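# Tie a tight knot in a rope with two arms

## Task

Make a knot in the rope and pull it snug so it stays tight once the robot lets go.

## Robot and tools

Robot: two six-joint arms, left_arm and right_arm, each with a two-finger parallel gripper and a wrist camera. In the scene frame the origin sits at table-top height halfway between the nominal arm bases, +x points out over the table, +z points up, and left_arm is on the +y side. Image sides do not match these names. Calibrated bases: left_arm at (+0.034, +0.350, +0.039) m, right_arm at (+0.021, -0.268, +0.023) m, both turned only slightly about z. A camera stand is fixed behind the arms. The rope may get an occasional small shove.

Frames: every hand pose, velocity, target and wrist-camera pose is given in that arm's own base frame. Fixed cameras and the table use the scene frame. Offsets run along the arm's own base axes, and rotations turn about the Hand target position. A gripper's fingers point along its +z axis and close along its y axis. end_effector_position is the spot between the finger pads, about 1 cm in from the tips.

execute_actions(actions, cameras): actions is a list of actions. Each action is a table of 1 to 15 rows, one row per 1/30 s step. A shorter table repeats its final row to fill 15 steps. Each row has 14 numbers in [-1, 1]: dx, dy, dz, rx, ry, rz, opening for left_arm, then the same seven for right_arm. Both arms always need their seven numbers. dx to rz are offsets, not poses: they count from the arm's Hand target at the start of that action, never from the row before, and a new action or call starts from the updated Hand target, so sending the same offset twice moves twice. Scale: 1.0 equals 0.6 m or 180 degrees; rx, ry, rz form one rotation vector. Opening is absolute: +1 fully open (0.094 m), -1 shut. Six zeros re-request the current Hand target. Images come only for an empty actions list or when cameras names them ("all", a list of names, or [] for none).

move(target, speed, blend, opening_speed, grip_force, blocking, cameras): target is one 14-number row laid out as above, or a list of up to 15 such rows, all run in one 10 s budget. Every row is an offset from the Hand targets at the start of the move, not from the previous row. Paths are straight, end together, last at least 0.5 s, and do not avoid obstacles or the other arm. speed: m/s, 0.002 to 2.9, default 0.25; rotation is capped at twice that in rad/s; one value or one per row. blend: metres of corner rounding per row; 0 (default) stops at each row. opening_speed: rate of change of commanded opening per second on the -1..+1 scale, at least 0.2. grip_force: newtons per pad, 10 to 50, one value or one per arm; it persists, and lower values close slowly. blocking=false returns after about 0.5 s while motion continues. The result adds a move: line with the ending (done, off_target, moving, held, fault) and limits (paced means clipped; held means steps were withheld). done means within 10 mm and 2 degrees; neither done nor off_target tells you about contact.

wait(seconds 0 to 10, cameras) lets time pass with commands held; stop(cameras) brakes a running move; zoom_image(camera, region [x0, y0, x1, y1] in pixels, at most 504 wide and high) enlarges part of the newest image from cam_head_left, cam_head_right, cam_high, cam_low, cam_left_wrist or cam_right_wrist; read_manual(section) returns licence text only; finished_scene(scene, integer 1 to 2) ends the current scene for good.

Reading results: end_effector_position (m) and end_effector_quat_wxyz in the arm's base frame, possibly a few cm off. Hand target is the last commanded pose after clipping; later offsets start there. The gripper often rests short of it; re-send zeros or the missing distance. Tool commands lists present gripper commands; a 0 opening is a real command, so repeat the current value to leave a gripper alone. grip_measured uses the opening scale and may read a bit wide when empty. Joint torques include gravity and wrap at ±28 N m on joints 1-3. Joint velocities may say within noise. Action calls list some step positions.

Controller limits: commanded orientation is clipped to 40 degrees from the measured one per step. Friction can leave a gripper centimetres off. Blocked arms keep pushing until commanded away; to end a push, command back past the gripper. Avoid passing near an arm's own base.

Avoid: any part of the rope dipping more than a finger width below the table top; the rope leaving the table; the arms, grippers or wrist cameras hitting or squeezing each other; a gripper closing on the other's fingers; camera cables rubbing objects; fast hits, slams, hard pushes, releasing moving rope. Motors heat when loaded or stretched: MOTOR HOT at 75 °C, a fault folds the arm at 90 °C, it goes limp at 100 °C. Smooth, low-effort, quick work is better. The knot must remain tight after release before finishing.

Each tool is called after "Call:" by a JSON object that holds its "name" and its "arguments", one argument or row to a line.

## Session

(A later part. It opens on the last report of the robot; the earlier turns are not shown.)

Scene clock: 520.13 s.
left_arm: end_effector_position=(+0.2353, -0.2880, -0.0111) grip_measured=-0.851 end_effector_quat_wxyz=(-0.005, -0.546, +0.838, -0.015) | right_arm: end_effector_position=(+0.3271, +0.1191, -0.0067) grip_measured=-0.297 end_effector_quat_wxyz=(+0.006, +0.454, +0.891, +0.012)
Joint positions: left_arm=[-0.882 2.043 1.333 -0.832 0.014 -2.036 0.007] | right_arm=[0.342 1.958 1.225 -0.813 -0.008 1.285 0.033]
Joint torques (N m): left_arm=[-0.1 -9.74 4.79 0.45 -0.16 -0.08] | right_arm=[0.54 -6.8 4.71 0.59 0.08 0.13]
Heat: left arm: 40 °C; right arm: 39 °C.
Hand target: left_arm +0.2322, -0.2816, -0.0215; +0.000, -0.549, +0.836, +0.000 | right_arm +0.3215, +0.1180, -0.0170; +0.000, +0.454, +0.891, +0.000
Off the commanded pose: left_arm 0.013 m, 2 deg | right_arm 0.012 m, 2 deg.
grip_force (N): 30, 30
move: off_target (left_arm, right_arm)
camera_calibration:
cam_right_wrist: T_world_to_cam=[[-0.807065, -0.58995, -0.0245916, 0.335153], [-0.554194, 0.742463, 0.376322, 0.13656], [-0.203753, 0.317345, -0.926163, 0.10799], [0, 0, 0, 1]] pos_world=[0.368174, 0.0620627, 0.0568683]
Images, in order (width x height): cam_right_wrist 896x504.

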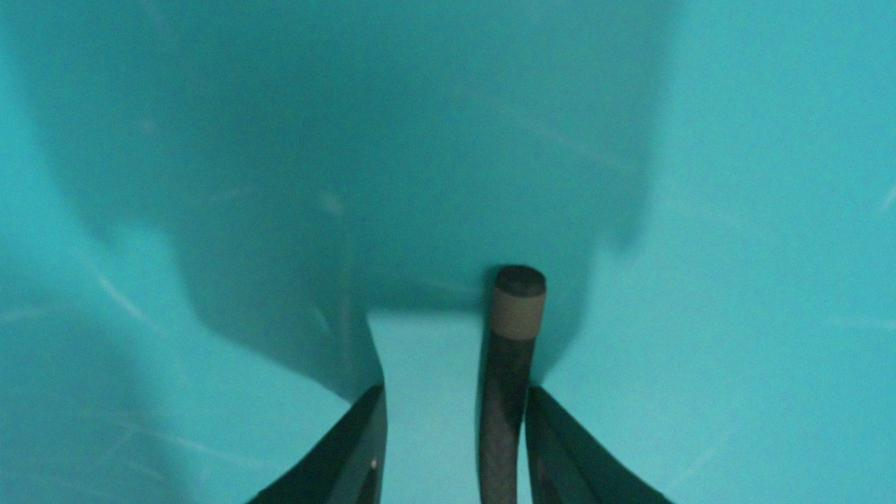

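Call:
{"name": "move", "arguments": {
  "target": [
    [0,0,0,0,0,0,-1,0,0,0,0,0,0,-1],
    [0.041,0.08,0.03,0,0,0,-1,-0.128,0.035,0.025,0,0,-0.1,-1]
  ],
  "speed": 0.1,
  "opening_speed": 1.5,
  "cameras": ["cam_right_wrist","cam_left_wrist","cam_high","cam_low"]
}}

Scene clock: 531.77 s.
left_arm: end_effector_position=(+0.2621, -0.2436, -0.0081) grip_measured=-0.851 end_effector_quat_wxyz=(-0.004, -0.548, +0.837, -0.010) | right_arm: end_effector_position=(+0.2541, +0.1425, -0.0048) grip_measured=-0.820 end_effector_quat_wxyz=(+0.002, +0.588, +0.809, +0.007)
Joint positions: left_arm=[-0.745 1.999 1.28 -0.833 0.014 -1.904 0.007] | right_arm=[0.506 1.772 0.983 -0.768 -0.002 1.762 0.008]
Joint torques (N m): left_arm=[0.38 -13.23 4.48 0.11 -0.16 0.01] | right_arm=[0.54 -8.57 4.18 0.3 0.03 0.14]
Heat: left arm: 40 °C; right arm: 39 °C.
Hand target: left_arm +0.2567, -0.2336, -0.0035; +0.000, -0.549, +0.836, +0.000 | right_arm +0.2448, +0.1390, -0.0020; +0.000, +0.588, +0.809, +0.000
Off the commanded pose: left_arm 0.012 m, 1 deg | right_arm 0.010 m, 1 deg.
grip_force (N): 30, 30
move: off_target (left_arm)
camera_calibration:
cam_left_wrist: T_world_to_cam=[[0.910275, -0.412992, 0.0289093, -0.336878], [-0.383149, -0.813927, 0.436714, -0.0571981], [-0.15683, -0.408607, -0.899136, 0.0270018], [0, 0, 0, 1]] pos_world=[0.288971, -0.17465, 0.0589964]
cam_right_wrist: T_world_to_cam=[[-0.94984, -0.312537, -0.011139, 0.286941], [-0.293067, 0.877107, 0.380518, -0.00745992], [-0.109156, 0.364696, -0.924706, 0.0566152], [0, 0, 0, 1]] pos_world=[0.276541, 0.0755754, 0.0583873]
Images, in order (width x height): cam_high 896x504, cam_low 896x504, cam_left_wrist 896x504, cam_right_wrist 896x504.

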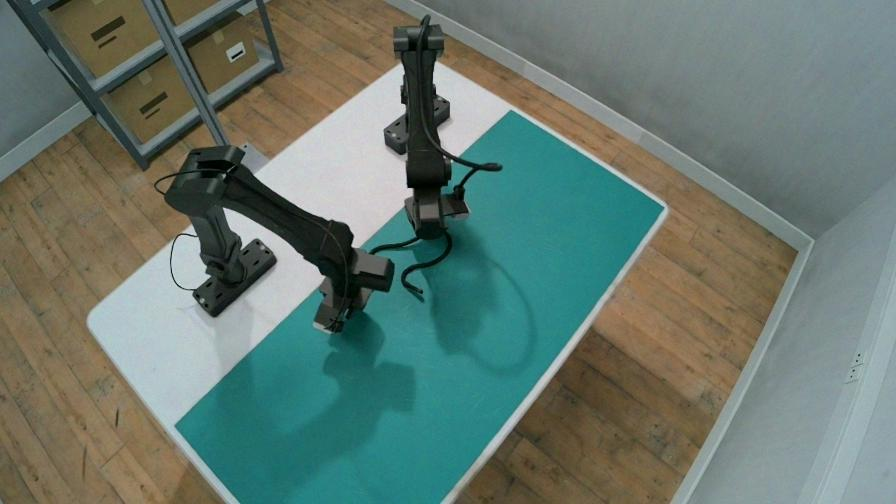

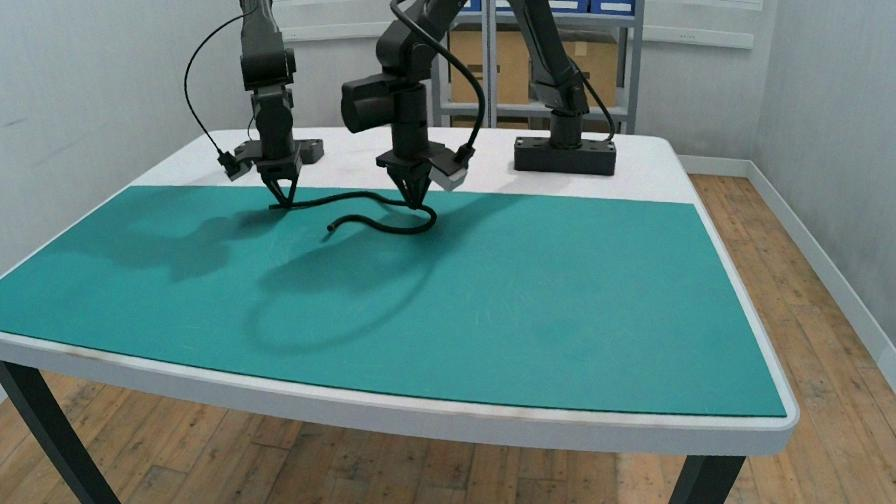

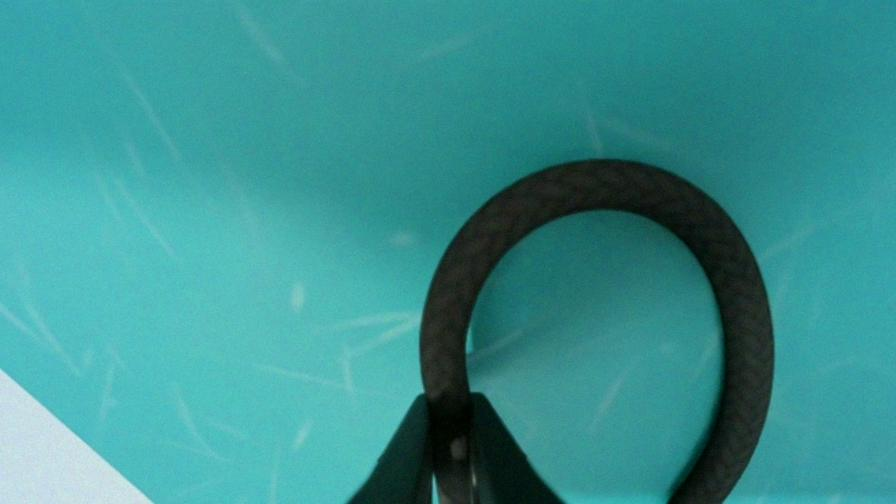

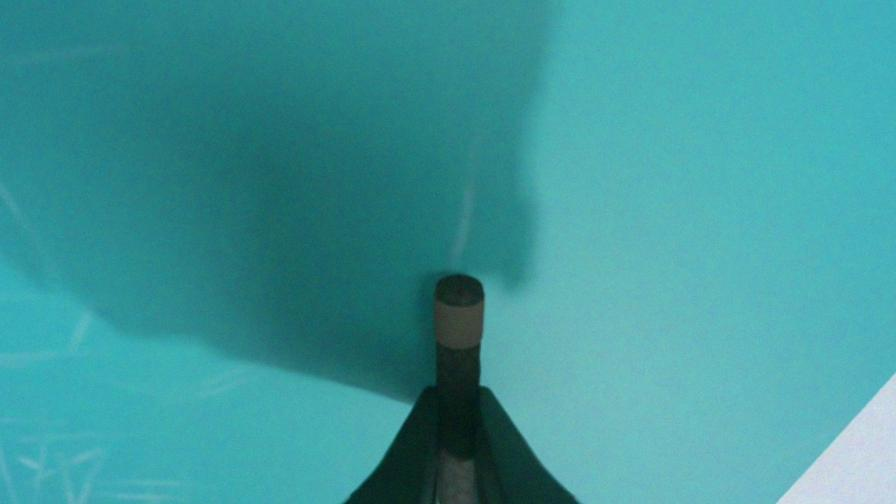

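Call:
{"name": "move", "arguments": {
  "target": [
    [0,0,-0.03,0,0,0,-1,0,0,-0.01,0,0,0,-0.3],
    [0,0,-0.03,0,0,0,-0.3,0,0,0.15,0,0,0,-0.3],
    [0,0,0.12,0,0,0,-0.3,0.06,-0.25,0.2,0,0,0,-0.3],
    [0.07,-0.1,0.17,0,0,-0.3,-0.3,0.06,-0.25,0.2,0,0,0,-0.3]
  ],
  "speed": 0.15,
  "opening_speed": 1.5,
  "cameras": ["cam_left_wrist","cam_high","cam_low"]
}}

Scene clock: 561.80 s.
left_arm: end_effector_position=(+0.2969, -0.2917, +0.0998) grip_measured=-0.302 end_effector_quat_wxyz=(-0.001, -0.114, +0.993, -0.009) | right_arm: end_effector_position=(+0.2781, -0.0091, +0.1139) grip_measured=-0.303 end_effector_quat_wxyz=(+0.000, +0.588, +0.809, +0.002)
Joint positions: left_arm=[-0.773 2.136 1.93 -1.353 0.014 -1.002 0.033] | right_arm=[-0.039 1.593 1.281 -1.255 -0.004 1.219 0.033]
Joint torques (N m): left_arm=[-0.42 -10.65 9.29 0.16 -0.15 0.04] | right_arm=[-0.27 -4.92 8.57 0.28 0.04 -0.01]
Heat: left arm: 43 °C; right arm: 40 °C.
Hand target: left_arm +0.2988, -0.2935, +0.0985; +0.000, -0.109, +0.994, +0.000 | right_arm +0.2808, -0.0110, +0.1180; +0.000, +0.588, +0.809, +0.000
Off the commanded pose: left_arm 0.003 m, 1 deg | right_arm 0.005 m, 0 deg.
grip_force (N): 30, 30
move: done
camera_calibration:
cam_left_wrist: T_world_to_cam=[[0.212031, -0.976691, 0.0334198, -0.349181], [-0.887855, -0.17823, 0.424202, 0.206504], [-0.408358, -0.119616, -0.904951, 0.269316], [0, 0, 0, 1]] pos_world=[0.36736, -0.272023, 0.167788]
Images, in order (width x height): cam_high 896x504, cam_low 896x504, cam_left_wrist 896x504.

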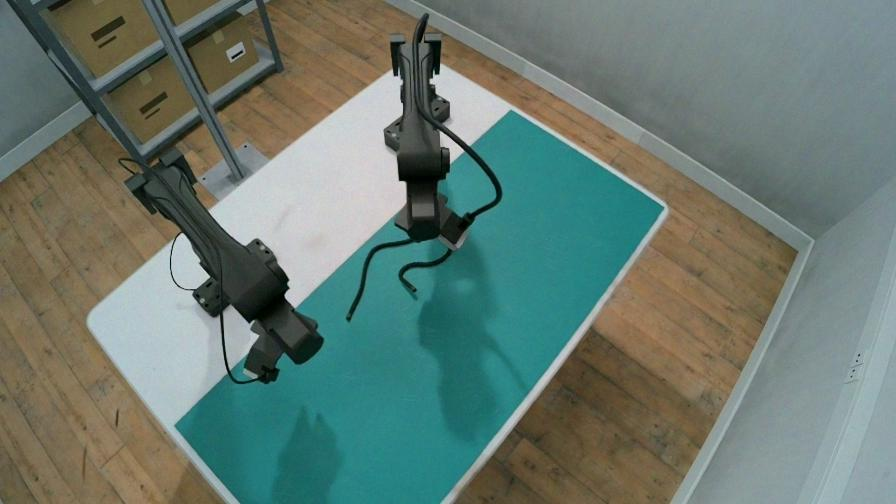

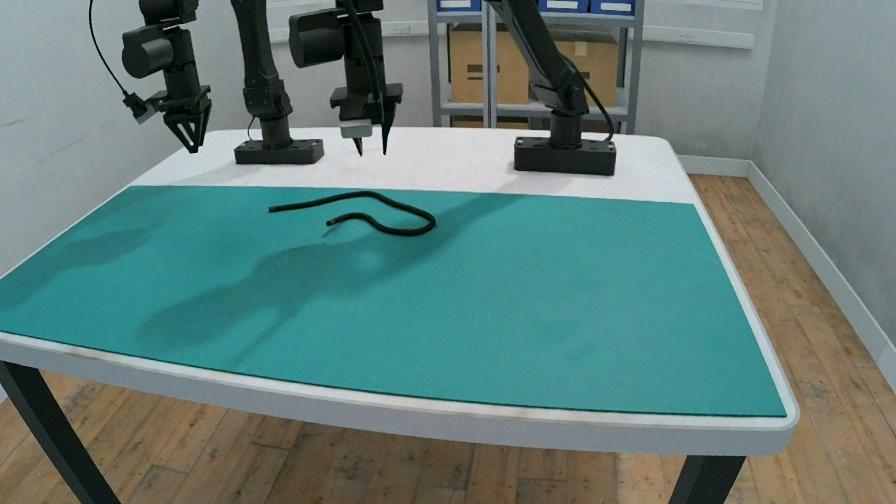

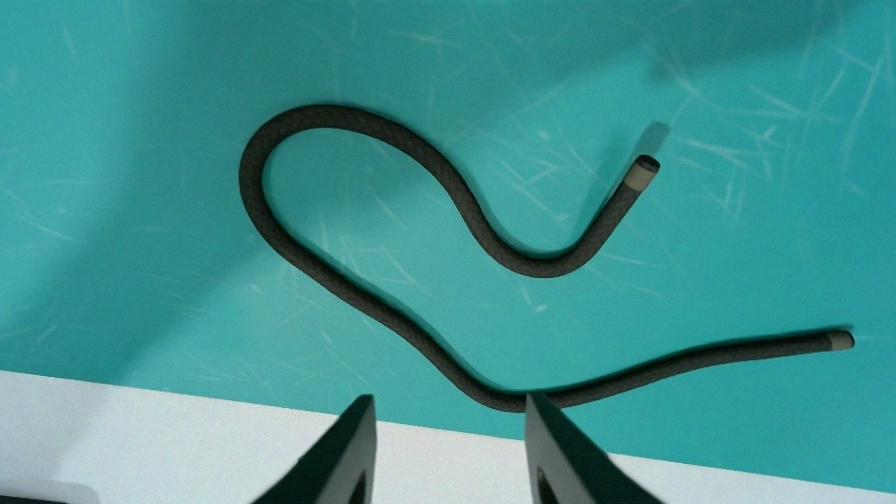

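Call:
{"name": "move", "arguments": {
  "target": [
    [0.014,-0.127,-0.1,0,0,-0.2,-0.3,0,0,0,0,0,0,-0.3],
    [0.014,-0.127,-0.205,0,0,-0.2,-0.3,0,0,0,0,0,0,-0.3]
  ],
  "speed": 0.15,
  "cameras": ["cam_left_wrist","cam_low"]
}}

Scene clock: 594.43 s.
left_arm: end_effector_position=(+0.3082, -0.3712, -0.0126) grip_measured=-0.302 end_effector_quat_wxyz=(+0.001, +0.199, +0.980, -0.009) | right_arm: end_effector_position=(+0.2781, -0.0091, +0.1139) grip_measured=-0.303 end_effector_quat_wxyz=(+0.000, +0.588, +0.809, +0.002)
Joint positions: left_arm=[-0.875 2.492 2.092 -1.157 0.013 -0.475 0.033] | right_arm=[-0.039 1.593 1.281 -1.255 -0.004 1.219 0.033]
Joint torques (N m): left_arm=[-0.29 -13.75 5.64 0.49 -0.15 0.06] | right_arm=[-0.27 -4.9 8.55 0.28 0.04 -0.01]
Heat: left arm: 43 °C; right arm: 42 °C.
Hand target: left_arm +0.3072, -0.3698, -0.0245; +0.000, +0.203, +0.979, +0.000 | right_arm +0.2808, -0.0110, +0.1180; +0.000, +0.588, +0.809, +0.000
Off the commanded pose: left_arm 0.012 m, 1 deg | right_arm 0.005 m, 0 deg.
grip_force (N): 30, 30
move: off_target (left_arm)
camera_calibration:
cam_left_wrist: T_world_to_cam=[[-0.403061, -0.914563, 0.0334243, -0.212769], [-0.82724, 0.379712, 0.414116, 0.438305], [-0.391427, 0.139264, -0.90961, 0.253608], [0, 0, 0, 1]] pos_world=[0.376094, -0.396338, 0.0562866]
Images, in order (width x height): cam_low 896x504, cam_left_wrist 896x504.

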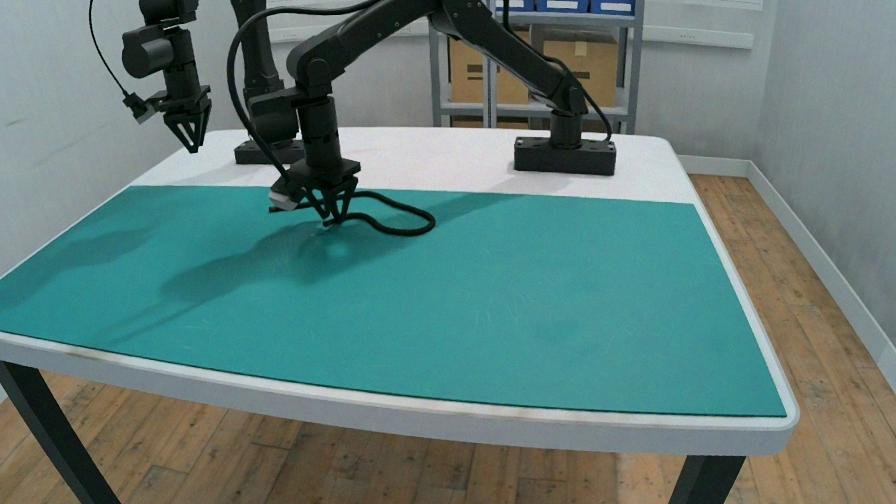

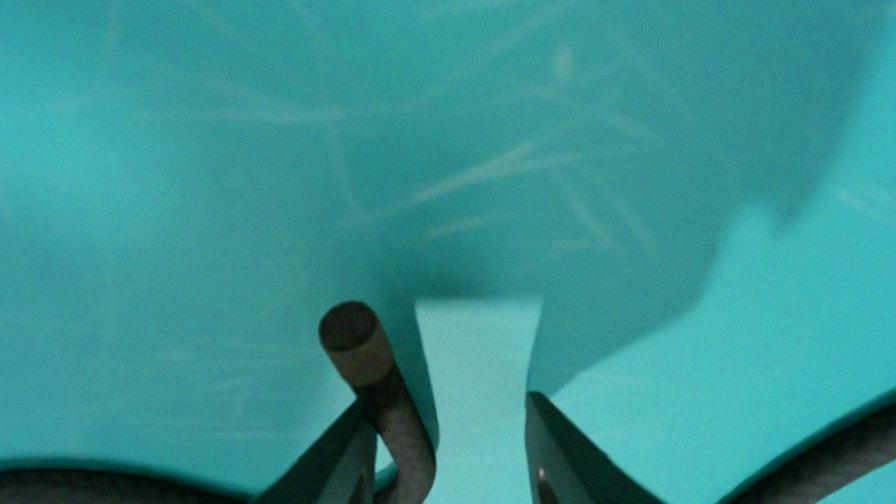

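Call:
{"name": "move", "arguments": {
  "target": [
    [0,0,0.07,0,0,0,-0.1,0,0,0,0,0,0,-0.3],
    [-0.014,0.014,0.07,0,0,0.12,-0.1,0,0,0,0,0,0,-0.3],
    [-0.014,0.014,-0.005,0,0,0.12,-0.1,0,0,0,0,0,0,-0.3]
  ],
  "speed": 0.1,
  "cameras": ["cam_left_wrist","cam_low"]
}}

Scene clock: 606.27 s.
left_arm: end_effector_position=(+0.2963, -0.3569, -0.0177) grip_measured=-0.102 end_effector_quat_wxyz=(-0.014, +0.016, +1.000, +0.006) | right_arm: end_effector_position=(+0.2781, -0.0091, +0.1139) grip_measured=-0.303 end_effector_quat_wxyz=(+0.000, +0.588, +0.809, +0.002)
Joint positions: left_arm=[-0.875 2.455 2.003 -1.145 0.013 -0.843 0.042] | right_arm=[-0.039 1.593 1.281 -1.255 -0.004 1.219 0.033]
Joint torques (N m): left_arm=[-0.47 -14.65 4.16 0.88 -0.14 -0.07] | right_arm=[-0.27 -4.93 8.57 0.28 0.04 -0.01]
Heat: left arm: 44 °C; right arm: 43 °C.
Hand target: left_arm +0.2988, -0.3614, -0.0274; +0.000, +0.016, +1.000, +0.000 | right_arm +0.2808, -0.0110, +0.1180; +0.000, +0.588, +0.809, +0.000
Off the commanded pose: left_arm 0.011 m, 2 deg | right_arm 0.005 m, 0 deg.
grip_force (N): 30, 30
move: off_target (left_arm)
camera_calibration:
cam_left_wrist: T_world_to_cam=[[-0.0467045, -0.998897, 0.00481242, -0.340533], [-0.89438, 0.0439622, 0.445143, 0.325769], [-0.444864, 0.016486, -0.895447, 0.214539], [0, 0, 0, 1]] pos_world=[0.370898, -0.358016, 0.0487334]
Images, in order (width x height): cam_low 896x504, cam_left_wrist 896x504.

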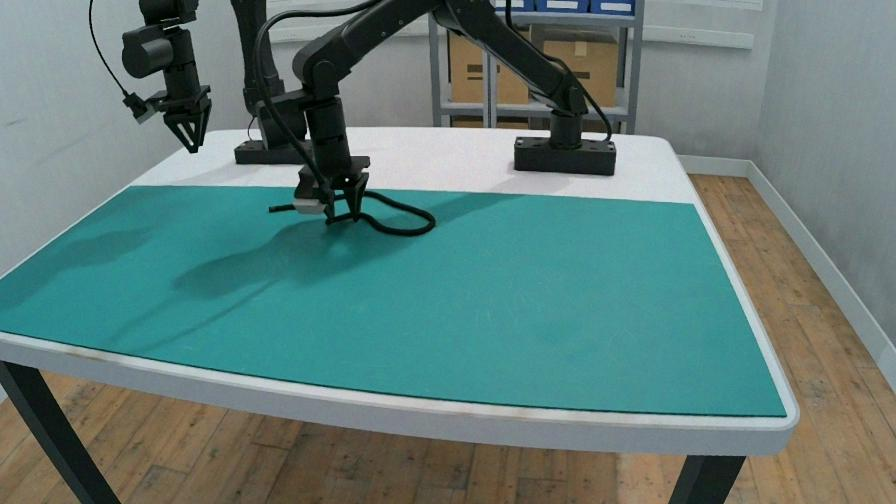

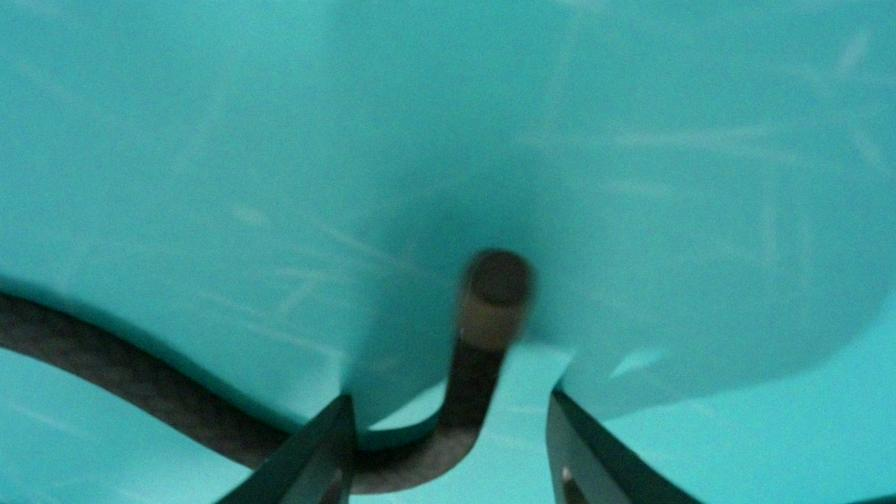

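Call:
{"name": "move", "arguments": {
  "target": [
    [0,0,0.05,0,0,0,-0.1,0,0,0,0,0,0,-0.3],
    [0.018,-0.005,0.04,0,0,0,-0.1,0,0,0,0,0,0,-0.3],
    [0.018,-0.005,0.01,0,0,0,-0.1,0,0,0,0,0,0,-0.3]
  ],
  "speed": 0.1,
  "cameras": ["cam_left_wrist"]
}}

Scene clock: 616.40 s.
left_arm: end_effector_position=(+0.3080, -0.3709, -0.0048) grip_measured=-0.102 end_effector_quat_wxyz=(+0.004, +0.018, +1.000, -0.014) | right_arm: end_effector_position=(+0.2781, -0.0091, +0.1139) grip_measured=-0.303 end_effector_quat_wxyz=(+0.000, +0.588, +0.809, +0.002)
Joint positions: left_arm=[-0.875 2.467 2.076 -1.153 0.013 -0.84 0.042] | right_arm=[-0.039 1.593 1.281 -1.255 -0.004 1.219 0.033]
Joint torques (N m): left_arm=[0.59 -12.93 5.42 0.52 -0.15 0.05] | right_arm=[-0.28 -4.92 8.55 0.29 0.04 -0.01]
Motor temperatures (°C): left_arm=[29 46 34 32 31 31 30] | right_arm=[30 36 43 31 30 31 30]
Heat: left arm: 46 °C; right arm: 43 °C.
Hand target: left_arm +0.3096, -0.3643, -0.0215; +0.000, +0.016, +1.000, +0.000 | right_arm +0.2808, -0.0110, +0.1180; +0.000, +0.588, +0.809, +0.000
Off the commanded pose: left_arm 0.018 m, 2 deg | right_arm 0.005 m, 0 deg.
grip_force (N): 30, 30
move: off_target (left_arm)
camera_calibration:
cam_left_wrist: T_world_to_cam=[[-0.0501685, -0.997756, 0.0443514, -0.352378], [-0.909038, 0.0640112, 0.411767, 0.342874], [-0.413681, -0.0196594, -0.910209, 0.208441], [0, 0, 0, 1]] pos_world=[0.380236, -0.369437, 0.0641694]
Images, in order (width x height): cam_left_wrist 896x504.

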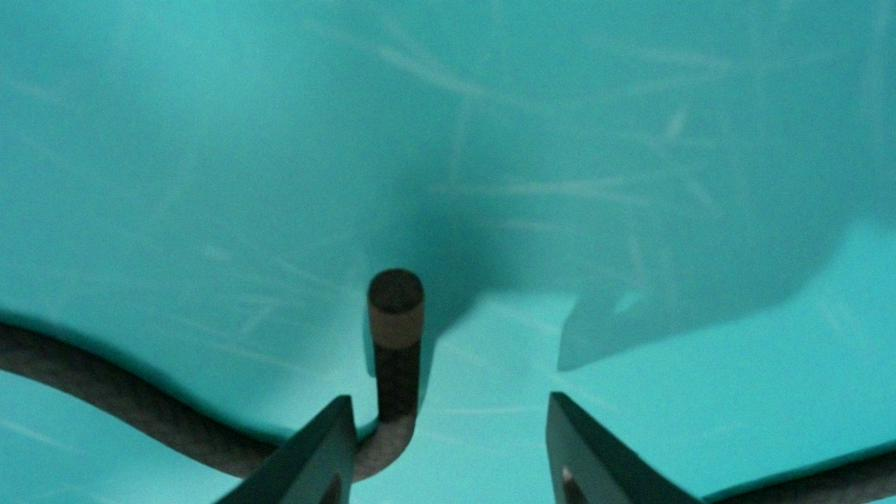

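Call:
{"name": "move", "arguments": {
  "target": [
    [0,0,0.0,0,0,0,-1,0,0,0,0,0,0,-0.3],
    [0,0,0.07,0,0,0,-1,0,0,0,0,0,0,-0.3]
  ],
  "speed": 0.1,
  "opening_speed": 2,
  "cameras": ["cam_left_wrist","cam_low"]
}}

Scene clock: 625.53 s.
left_arm: end_effector_position=(+0.3031, -0.3650, +0.0127) grip_measured=-0.997 end_effector_quat_wxyz=(-0.009, +0.017, +1.000, +0.000) | right_arm: end_effector_position=(+0.2781, -0.0091, +0.1139) grip_measured=-0.303 end_effector_quat_wxyz=(+0.000, +0.588, +0.809, +0.002)
Joint positions: left_arm=[-0.875 2.467 2.146 -1.262 0.013 -0.84 0] | right_arm=[-0.039 1.593 1.281 -1.255 -0.004 1.219 0.033]
Joint torques (N m): left_arm=[0.62 -15.16 9.03 0.11 -0.15 0.04] | right_arm=[-0.27 -4.92 8.57 0.29 0.04 -0.01]
Heat: left arm: 46 °C; right arm: 43 °C.
Hand target: left_arm +0.3096, -0.3644, +0.0205; +0.000, +0.016, +1.000, +0.000 | right_arm +0.2808, -0.0110, +0.1180; +0.000, +0.588, +0.809, +0.000
Off the commanded pose: left_arm 0.010 m, 1 deg | right_arm 0.005 m, 0 deg.
grip_force (N): 30, 30
move: done
camera_calibration:
cam_left_wrist: T_world_to_cam=[[-0.0494132, -0.998649, 0.0160838, -0.347755], [-0.898575, 0.0514802, 0.435789, 0.322785], [-0.436028, 0.0070812, -0.899905, 0.238791], [0, 0, 0, 1]] pos_world=[0.376983, -0.365593, 0.0798157]
Images, in order (width x height): cam_low 896x504, cam_left_wrist 896x504.

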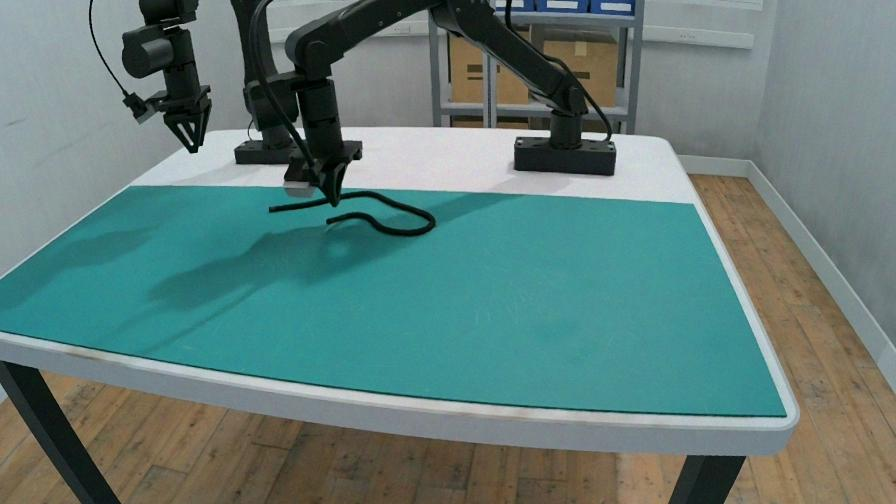

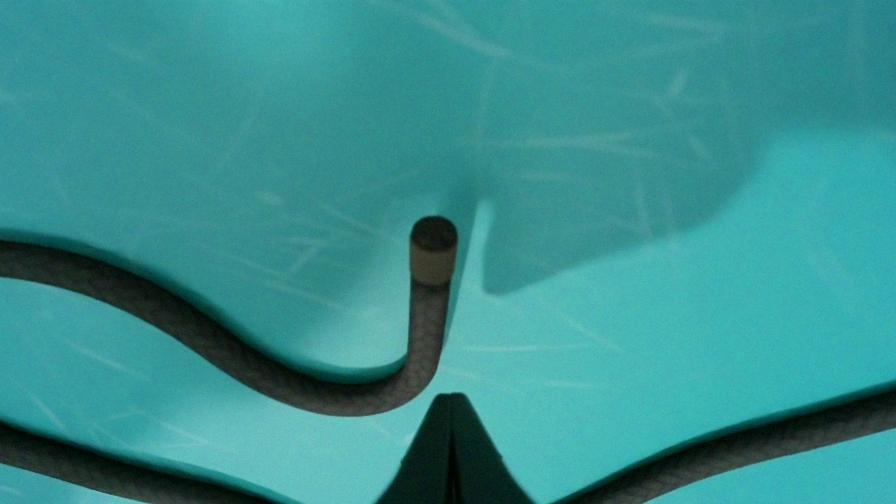

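Call:
{"name": "move", "arguments": {
  "target": [
    [0,0.02,0.0,0,0,0,-0.2,0,0,0,0,0,0,-0.3],
    [0,0.02,-0.095,0,0,0,-0.2,0,0,0,0,0,0,-0.3]
  ],
  "speed": 0.1,
  "opening_speed": 2,
  "cameras": ["cam_left_wrist","cam_low"]
}}

Scene clock: 638.13 s.
left_arm: end_effector_position=(+0.3034, -0.3512, -0.0186) grip_measured=-0.202 end_effector_quat_wxyz=(-0.012, +0.017, +1.000, +0.003) | right_arm: end_effector_position=(+0.2781, -0.0091, +0.1139) grip_measured=-0.303 end_effector_quat_wxyz=(+0.000, +0.588, +0.809, +0.002)
Joint positions: left_arm=[-0.856 2.45 1.99 -1.132 0.013 -0.821 0.038] | right_arm=[-0.039 1.593 1.281 -1.255 -0.004 1.219 0.033]
Joint torques (N m): left_arm=[0.35 -13.37 3.7 1.02 -0.15 0.03] | right_arm=[-0.28 -4.92 8.57 0.28 0.04 -0.01]
Heat: left arm: 48 °C; right arm: 43 °C.
Hand target: left_arm +0.3096, -0.3524, -0.0365; +0.000, +0.016, +1.000, +0.000 | right_arm +0.2808, -0.0110, +0.1180; +0.000, +0.588, +0.809, +0.000
Off the commanded pose: left_arm 0.019 m, 1 deg | right_arm 0.005 m, 0 deg.
grip_force (N): 30, 30
move: off_target (left_arm)
camera_calibration:
cam_left_wrist: T_world_to_cam=[[-0.0493675, -0.998733, 0.00977185, -0.333585], [-0.895904, 0.0486052, 0.441581, 0.334201], [-0.441497, 0.0130451, -0.897168, 0.214612], [0, 0, 0, 1]] pos_world=[0.377694, -0.352206, 0.0482257]
Images, in order (width x height): cam_low 896x504, cam_left_wrist 896x504.

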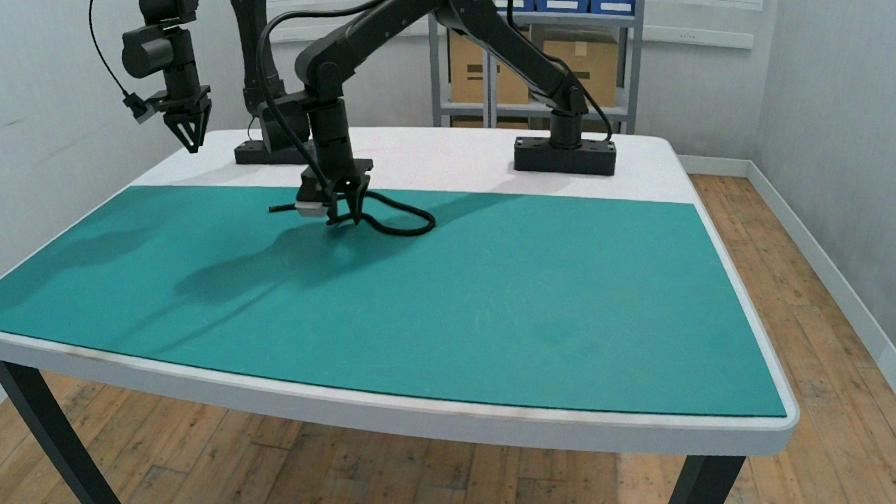

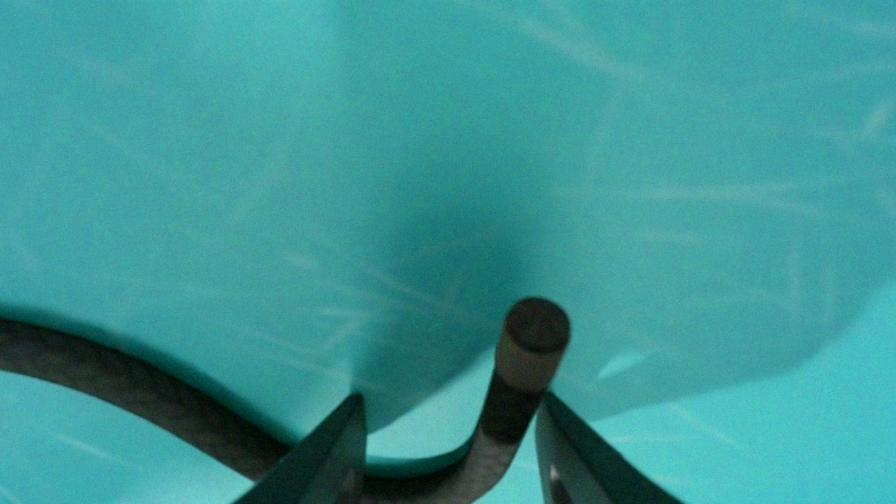

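Call:
{"name": "move", "arguments": {
  "target": [
    [0,0,0.0,0,0,0,-1,0,0,0,0,0,0,-0.3],
    [0,0,0.08,0,0,0,-1,0,0,0,0,0,0,-0.3]
  ],
  "speed": 0.1,
  "opening_speed": 2,
  "cameras": ["cam_left_wrist","cam_low"]
}}

Scene clock: 645.87 s.
left_arm: end_effector_position=(+0.3009, -0.3492, -0.0083) grip_measured=-0.845 end_effector_quat_wxyz=(-0.019, +0.018, +1.000, +0.010) | right_arm: end_effector_position=(+0.2781, -0.0091, +0.1139) grip_measured=-0.303 end_effector_quat_wxyz=(+0.000, +0.588, +0.809, +0.002)
Joint positions: left_arm=[-0.856 2.448 2.027 -1.19 0.015 -0.82 0.007] | right_arm=[-0.039 1.593 1.281 -1.255 -0.004 1.219 0.033]
Joint torques (N m): left_arm=[0.35 -17.35 8.96 0.08 -0.18 0.01] | right_arm=[-0.27 -4.92 8.55 0.28 0.04 -0.01]
Heat: left arm: 48 °C; right arm: 43 °C.
Hand target: left_arm +0.3096, -0.3524, +0.0116; +0.000, +0.016, +1.000, +0.000 | right_arm +0.2808, -0.0110, +0.1180; +0.000, +0.588, +0.809, +0.000
Off the commanded pose: left_arm 0.022 m, 2 deg | right_arm 0.005 m, 0 deg.
grip_force (N): 30, 30
move: off_target (left_arm)
camera_calibration:
cam_left_wrist: T_world_to_cam=[[-0.049659, -0.998764, -0.00211405, -0.331793], [-0.889405, 0.0432583, 0.45507, 0.323704], [-0.454416, 0.0244785, -0.890453, 0.230617], [0, 0, 0, 1]] pos_world=[0.376223, -0.351031, 0.0573443]
Images, in order (width x height): cam_low 896x504, cam_left_wrist 896x504.

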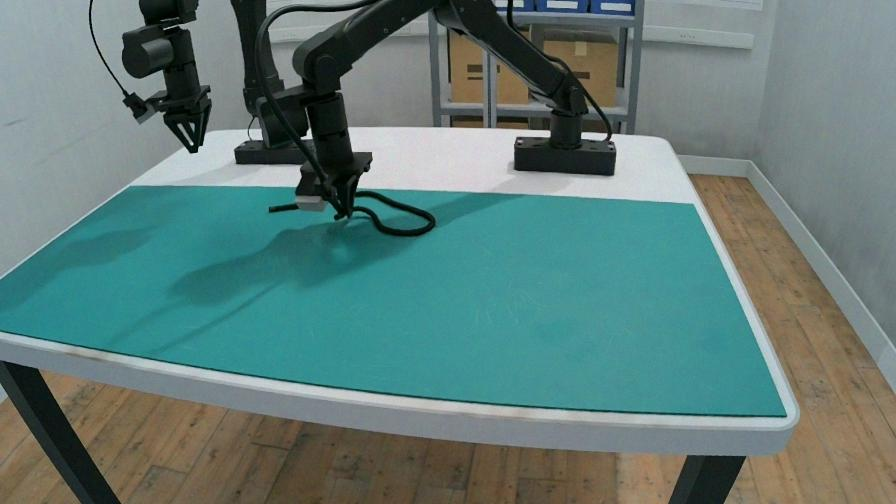

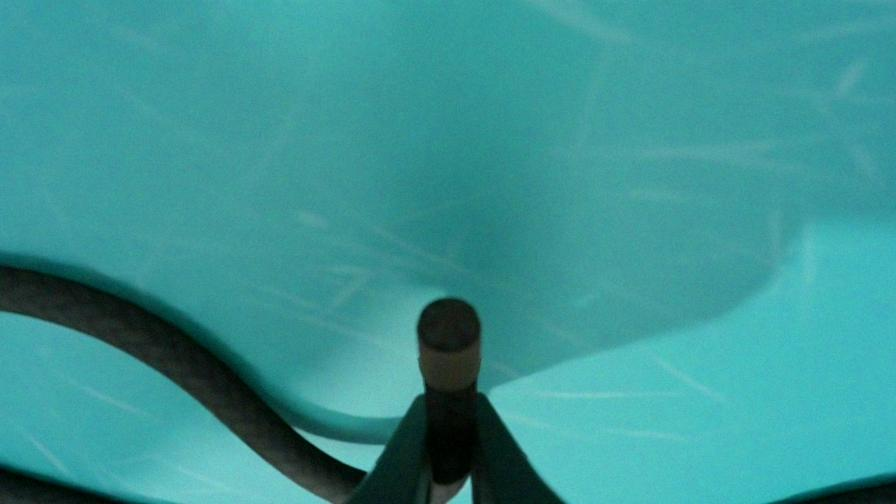

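Call:
{"name": "move", "arguments": {
  "target": [
    [-0.105,-0.1,0.05,0,0,0.05,-1,0,0,0,0,0,0,-0.3],
    [-0.233,-0.11,0.05,0,0,0.15,-1,0,0,0,0,0,0,-0.3],
    [-0.258,-0.033,0.03,0,0,0.27,-1,0,0,0,0,0,0,-0.3],
    [-0.258,-0.028,-0.06,0,0,0.27,-1,0,0,0,0,0,0,-0.3]
  ],
  "speed": 0.12,
  "blend": [0.03,0.03,0.01,0],
  "cameras": ["cam_left_wrist","cam_low","cam_high"]
}}

Scene clock: 662.10 s.
left_arm: end_effector_position=(+0.1530, -0.3781, -0.0114) grip_measured=-0.845 end_effector_quat_wxyz=(-0.007, -0.390, +0.921, -0.016) | right_arm: end_effector_position=(+0.2781, -0.0091, +0.1139) grip_measured=-0.303 end_effector_quat_wxyz=(+0.000, +0.588, +0.809, +0.002)
Joint positions: left_arm=[-1.183 2.164 1.523 -0.897 0.014 -1.983 0.007] | right_arm=[-0.039 1.593 1.281 -1.255 -0.004 1.219 0.033]
Joint torques (N m): left_arm=[0.54 -10.67 4.86 0.46 -0.16 -0.09] | right_arm=[-0.27 -4.93 8.55 0.29 0.04 -0.01]
Motor temperatures (°C): left_arm=[29 51 34 31 31 31 30] | right_arm=[30 35 43 31 30 31 30]
Heat: left arm: 51 °C; right arm: 43 °C.
Hand target: left_arm +0.1547, -0.3693, -0.0245; +0.000, -0.397, +0.918, +0.000 | right_arm +0.2808, -0.0110, +0.1180; +0.000, +0.588, +0.809, +0.000
Off the commanded pose: left_arm 0.016 m, 2 deg | right_arm 0.005 m, 0 deg.
grip_force (N): 30, 30
move: off_target (left_arm)
camera_calibration:
cam_left_wrist: T_world_to_cam=[[0.707283, -0.70574, 0.0410106, -0.372595], [-0.646008, -0.621682, 0.442928, -0.0939591], [-0.287097, -0.339769, -0.895619, -0.00203111], [0, 0, 0, 1]] pos_world=[0.202248, -0.322058, 0.0550783]
Images, in order (width x height): cam_high 896x504, cam_low 896x504, cam_left_wrist 896x504.

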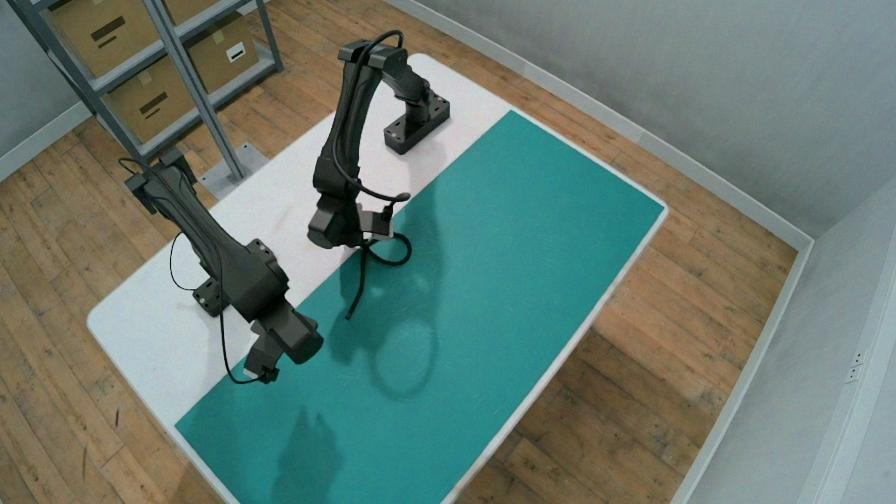

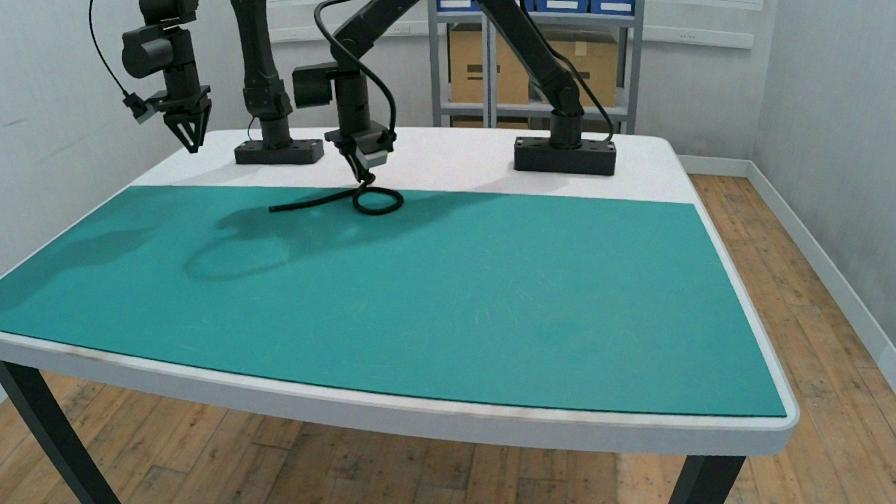

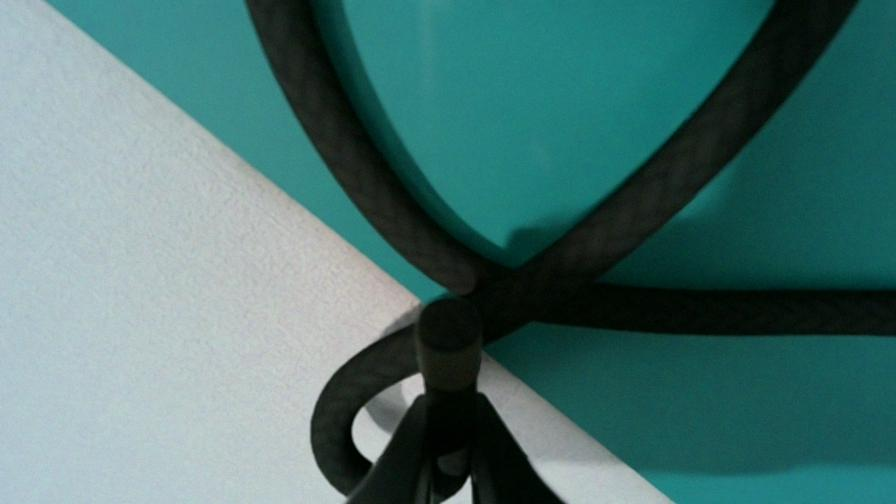

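Call:
{"name": "move", "arguments": {
  "target": [
    [0,0,0.08,0,0,0,-1,0,0,0,0,0,0,-0.3],
    [-0.085,-0.05,0.08,0,0,-0.05,-1,0,0,0,0,0,0,-0.3],
    [-0.07,0.05,0.08,0,0,-0.05,-1,0,0,0,0,0,0,-0.3],
    [-0.062,0.05,-0.005,0,0,-0.05,-1,0,0,0,0,0,0,-0.3]
  ],
  "speed": 0.12,
  "blend": [0.01,0.02,0.01,0],
  "cameras": ["cam_left_wrist","cam_low"]
}}

Scene clock: 692.10 s.
left_arm: end_effector_position=(+0.1155, -0.3466, -0.0180) grip_measured=-0.845 end_effector_quat_wxyz=(-0.007, -0.322, +0.947, -0.012) | right_arm: end_effector_position=(+0.2781, -0.0091, +0.1139) grip_measured=-0.303 end_effector_quat_wxyz=(+0.000, +0.588, +0.809, +0.002)
Joint positions: left_arm=[-1.245 2.037 1.292 -0.802 0.013 -1.901 0.007] | right_arm=[-0.039 1.593 1.281 -1.255 -0.004 1.219 0.033]
Joint torques (N m): left_arm=[0.51 -9.7 4.75 0.44 -0.15 0.03] | right_arm=[-0.28 -4.93 8.55 0.29 0.03 -0.01]
Motor temperatures (°C): left_arm=[29 46 33 31 31 31 30] | right_arm=[30 35 44 31 30 31 30]
Heat: left arm: 46 °C; right arm: 44 °C.
Hand target: left_arm +0.1176, -0.3393, -0.0275; +0.000, -0.324, +0.946, +0.000 | right_arm +0.2808, -0.0110, +0.1180; +0.000, +0.588, +0.809, +0.000
Off the commanded pose: left_arm 0.012 m, 2 deg | right_arm 0.005 m, 0 deg.
grip_force (N): 30, 30
move: off_target (left_arm)
camera_calibration:
cam_left_wrist: T_world_to_cam=[[0.597346, -0.801224, 0.0349157, -0.343999], [-0.729759, -0.524979, 0.438006, -0.0526574], [-0.332611, -0.287121, -0.898294, 0.0154872], [0, 0, 0, 1]] pos_world=[0.17221, -0.298817, 0.0489873]
Images, in order (width x height): cam_low 896x504, cam_left_wrist 896x504.

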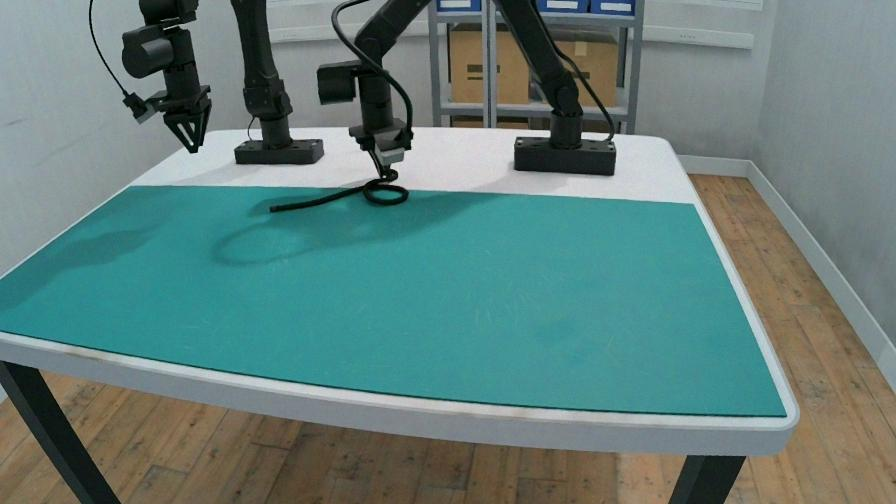

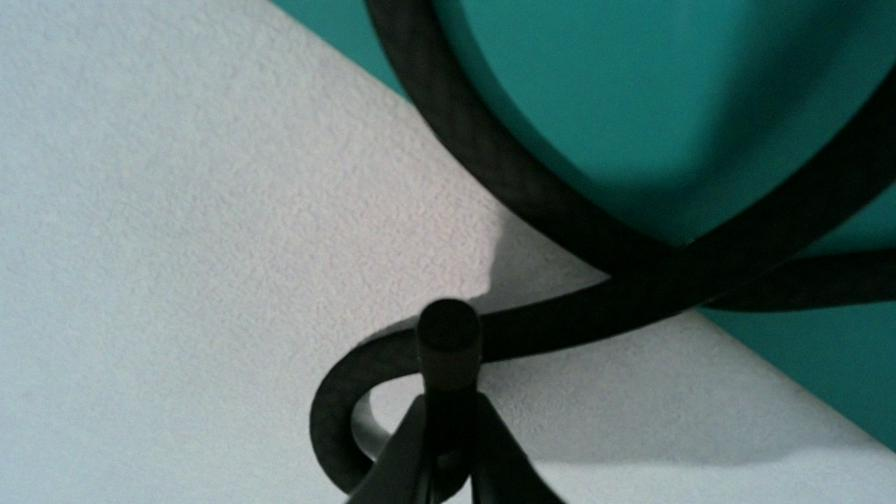

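Call:
{"name": "move", "arguments": {
  "target": [
    [0,0,0,0,0,0,-0.4,0,0,0,0,0,0,-0.3],
    [0,0,0.2,0,0,0,-0.3,0,0,0,0,0,0,-0.3],
    [0.03,0,0.2,0,0,-0.35,-0.3,0,0,0,0,0,0,-0.3],
    [0.03,0,0.2,0,0,-0.66,-0.3,0,0,0,0,0,0,-0.3]
  ],
  "speed": 0.25,
  "cameras": ["cam_left_wrist","cam_low"]
}}

Scene clock: 708.67 s.
left_arm: end_effector_position=(+0.1306, -0.3361, +0.0919) grip_measured=-0.302 end_effector_quat_wxyz=(+0.000, +0.649, +0.760, -0.005) | right_arm: end_effector_position=(+0.2781, -0.0091, +0.1139) grip_measured=-0.303 end_effector_quat_wxyz=(+0.000, +0.588, +0.809, +0.002)
Joint positions: left_arm=[-1.199 1.913 1.573 -1.227 0.008 0.215 0.033] | right_arm=[-0.039 1.593 1.281 -1.255 -0.004 1.219 0.033]
Joint torques (N m): left_arm=[0.57 -8.75 9.29 0.18 -0.1 0.07] | right_arm=[-0.29 -4.92 8.57 0.29 0.04 -0.01]
Heat: left arm: 43 °C; right arm: 44 °C.
Hand target: left_arm +0.1356, -0.3392, +0.0926; +0.000, +0.650, +0.760, +0.000 | right_arm +0.2808, -0.0110, +0.1180; +0.000, +0.588, +0.809, +0.000
Off the commanded pose: left_arm 0.006 m, 1 deg | right_arm 0.005 m, 0 deg.
grip_force (N): 30, 30
move: done
camera_calibration:
cam_left_wrist: T_world_to_cam=[[-0.989663, -0.141634, 0.0225042, 0.0816182], [-0.11973, 0.902385, 0.413963, 0.318034], [-0.0789387, 0.40699, -0.910015, 0.323395], [0, 0, 0, 1]] pos_world=[0.144381, -0.407048, 0.160803]
Images, in order (width x height): cam_low 896x504, cam_left_wrist 896x504.

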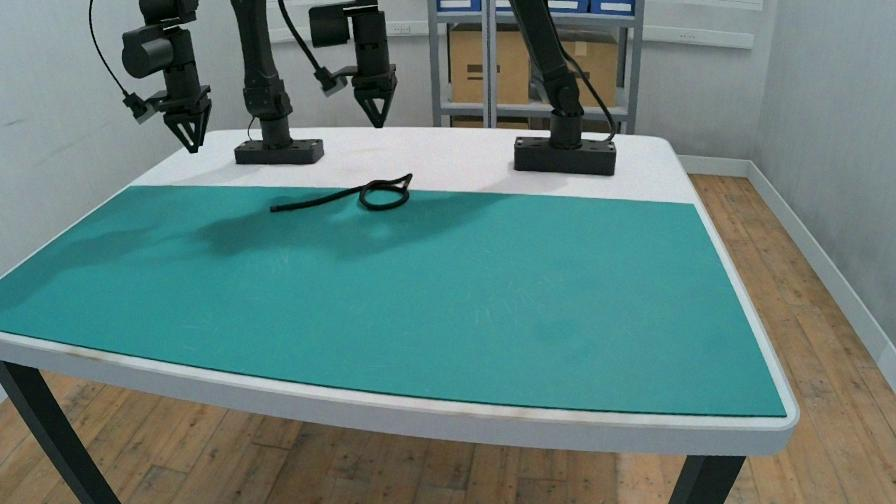

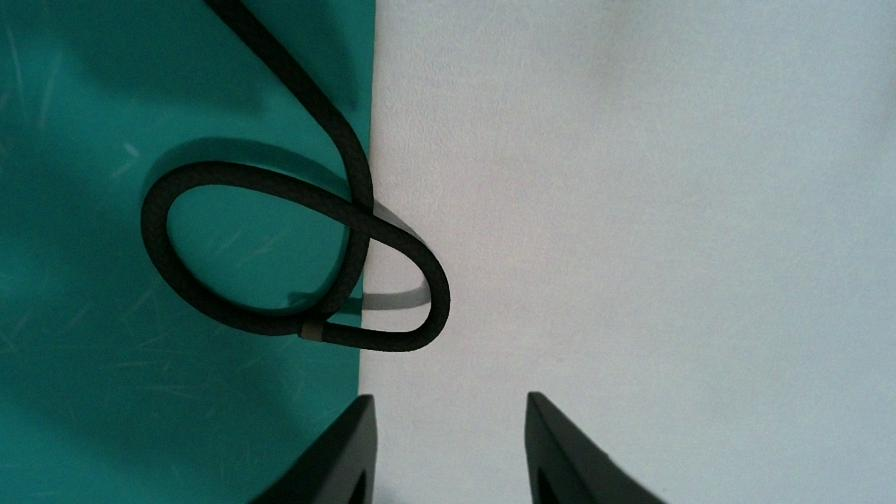

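Call:
{"name": "move", "arguments": {
  "target": [
    [0.03,0.105,0,0,0,0.45,-0.45,0,0,0,0,0,0,-0.3],
    [0.03,0.105,-0.2,0,0,0.45,-0.45,0,0,0,0,0,0,-0.3]
  ],
  "speed": 0.15,
  "cameras": ["cam_left_wrist"]
}}

Scene clock: 769.60 s.
left_arm: end_effector_position=(+0.1526, -0.2806, -0.0206) grip_measured=-0.448 end_effector_quat_wxyz=(-0.001, +0.006, +1.000, -0.006) | right_arm: end_effector_position=(+0.2781, -0.0091, +0.1139) grip_measured=-0.303 end_effector_quat_wxyz=(+0.000, +0.588, +0.809, +0.002)
Joint positions: left_arm=[-1.072 1.903 1.083 -0.74 0.008 -1.059 0.026] | right_arm=[-0.039 1.593 1.281 -1.255 -0.004 1.219 0.033]
Joint torques (N m): left_arm=[0.5 -8.49 4.66 0.49 -0.1 -0.06] | right_arm=[-0.28 -4.92 8.55 0.28 0.04 -0.01]
Motor temperatures (°C): left_arm=[29 41 35 31 31 31 29] | right_arm=[30 35 44 31 30 31 30]
Heat: left arm: 41 °C; right arm: 44 °C.
Hand target: left_arm +0.1536, -0.2762, -0.0275; +0.000, +0.000, +1.000, +0.000 | right_arm +0.2808, -0.0110, +0.1180; +0.000, +0.588, +0.809, +0.000
Off the commanded pose: left_arm 0.008 m, 1 deg | right_arm 0.005 m, 0 deg.
grip_force (N): 30, 30
move: done
camera_calibration:
cam_left_wrist: T_world_to_cam=[[-0.0273031, -0.999209, 0.0289271, -0.273573], [-0.906133, 0.0369587, 0.421376, 0.194458], [-0.422111, -0.0147069, -0.906425, 0.134287], [0, 0, 0, 1]] pos_world=[0.225419, -0.278569, 0.0476946]
Images, in order (width x height): cam_left_wrist 896x504.

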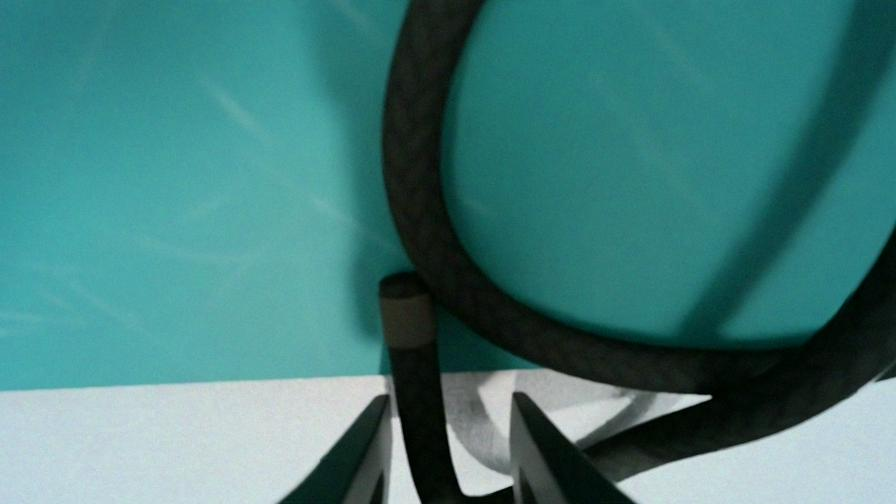

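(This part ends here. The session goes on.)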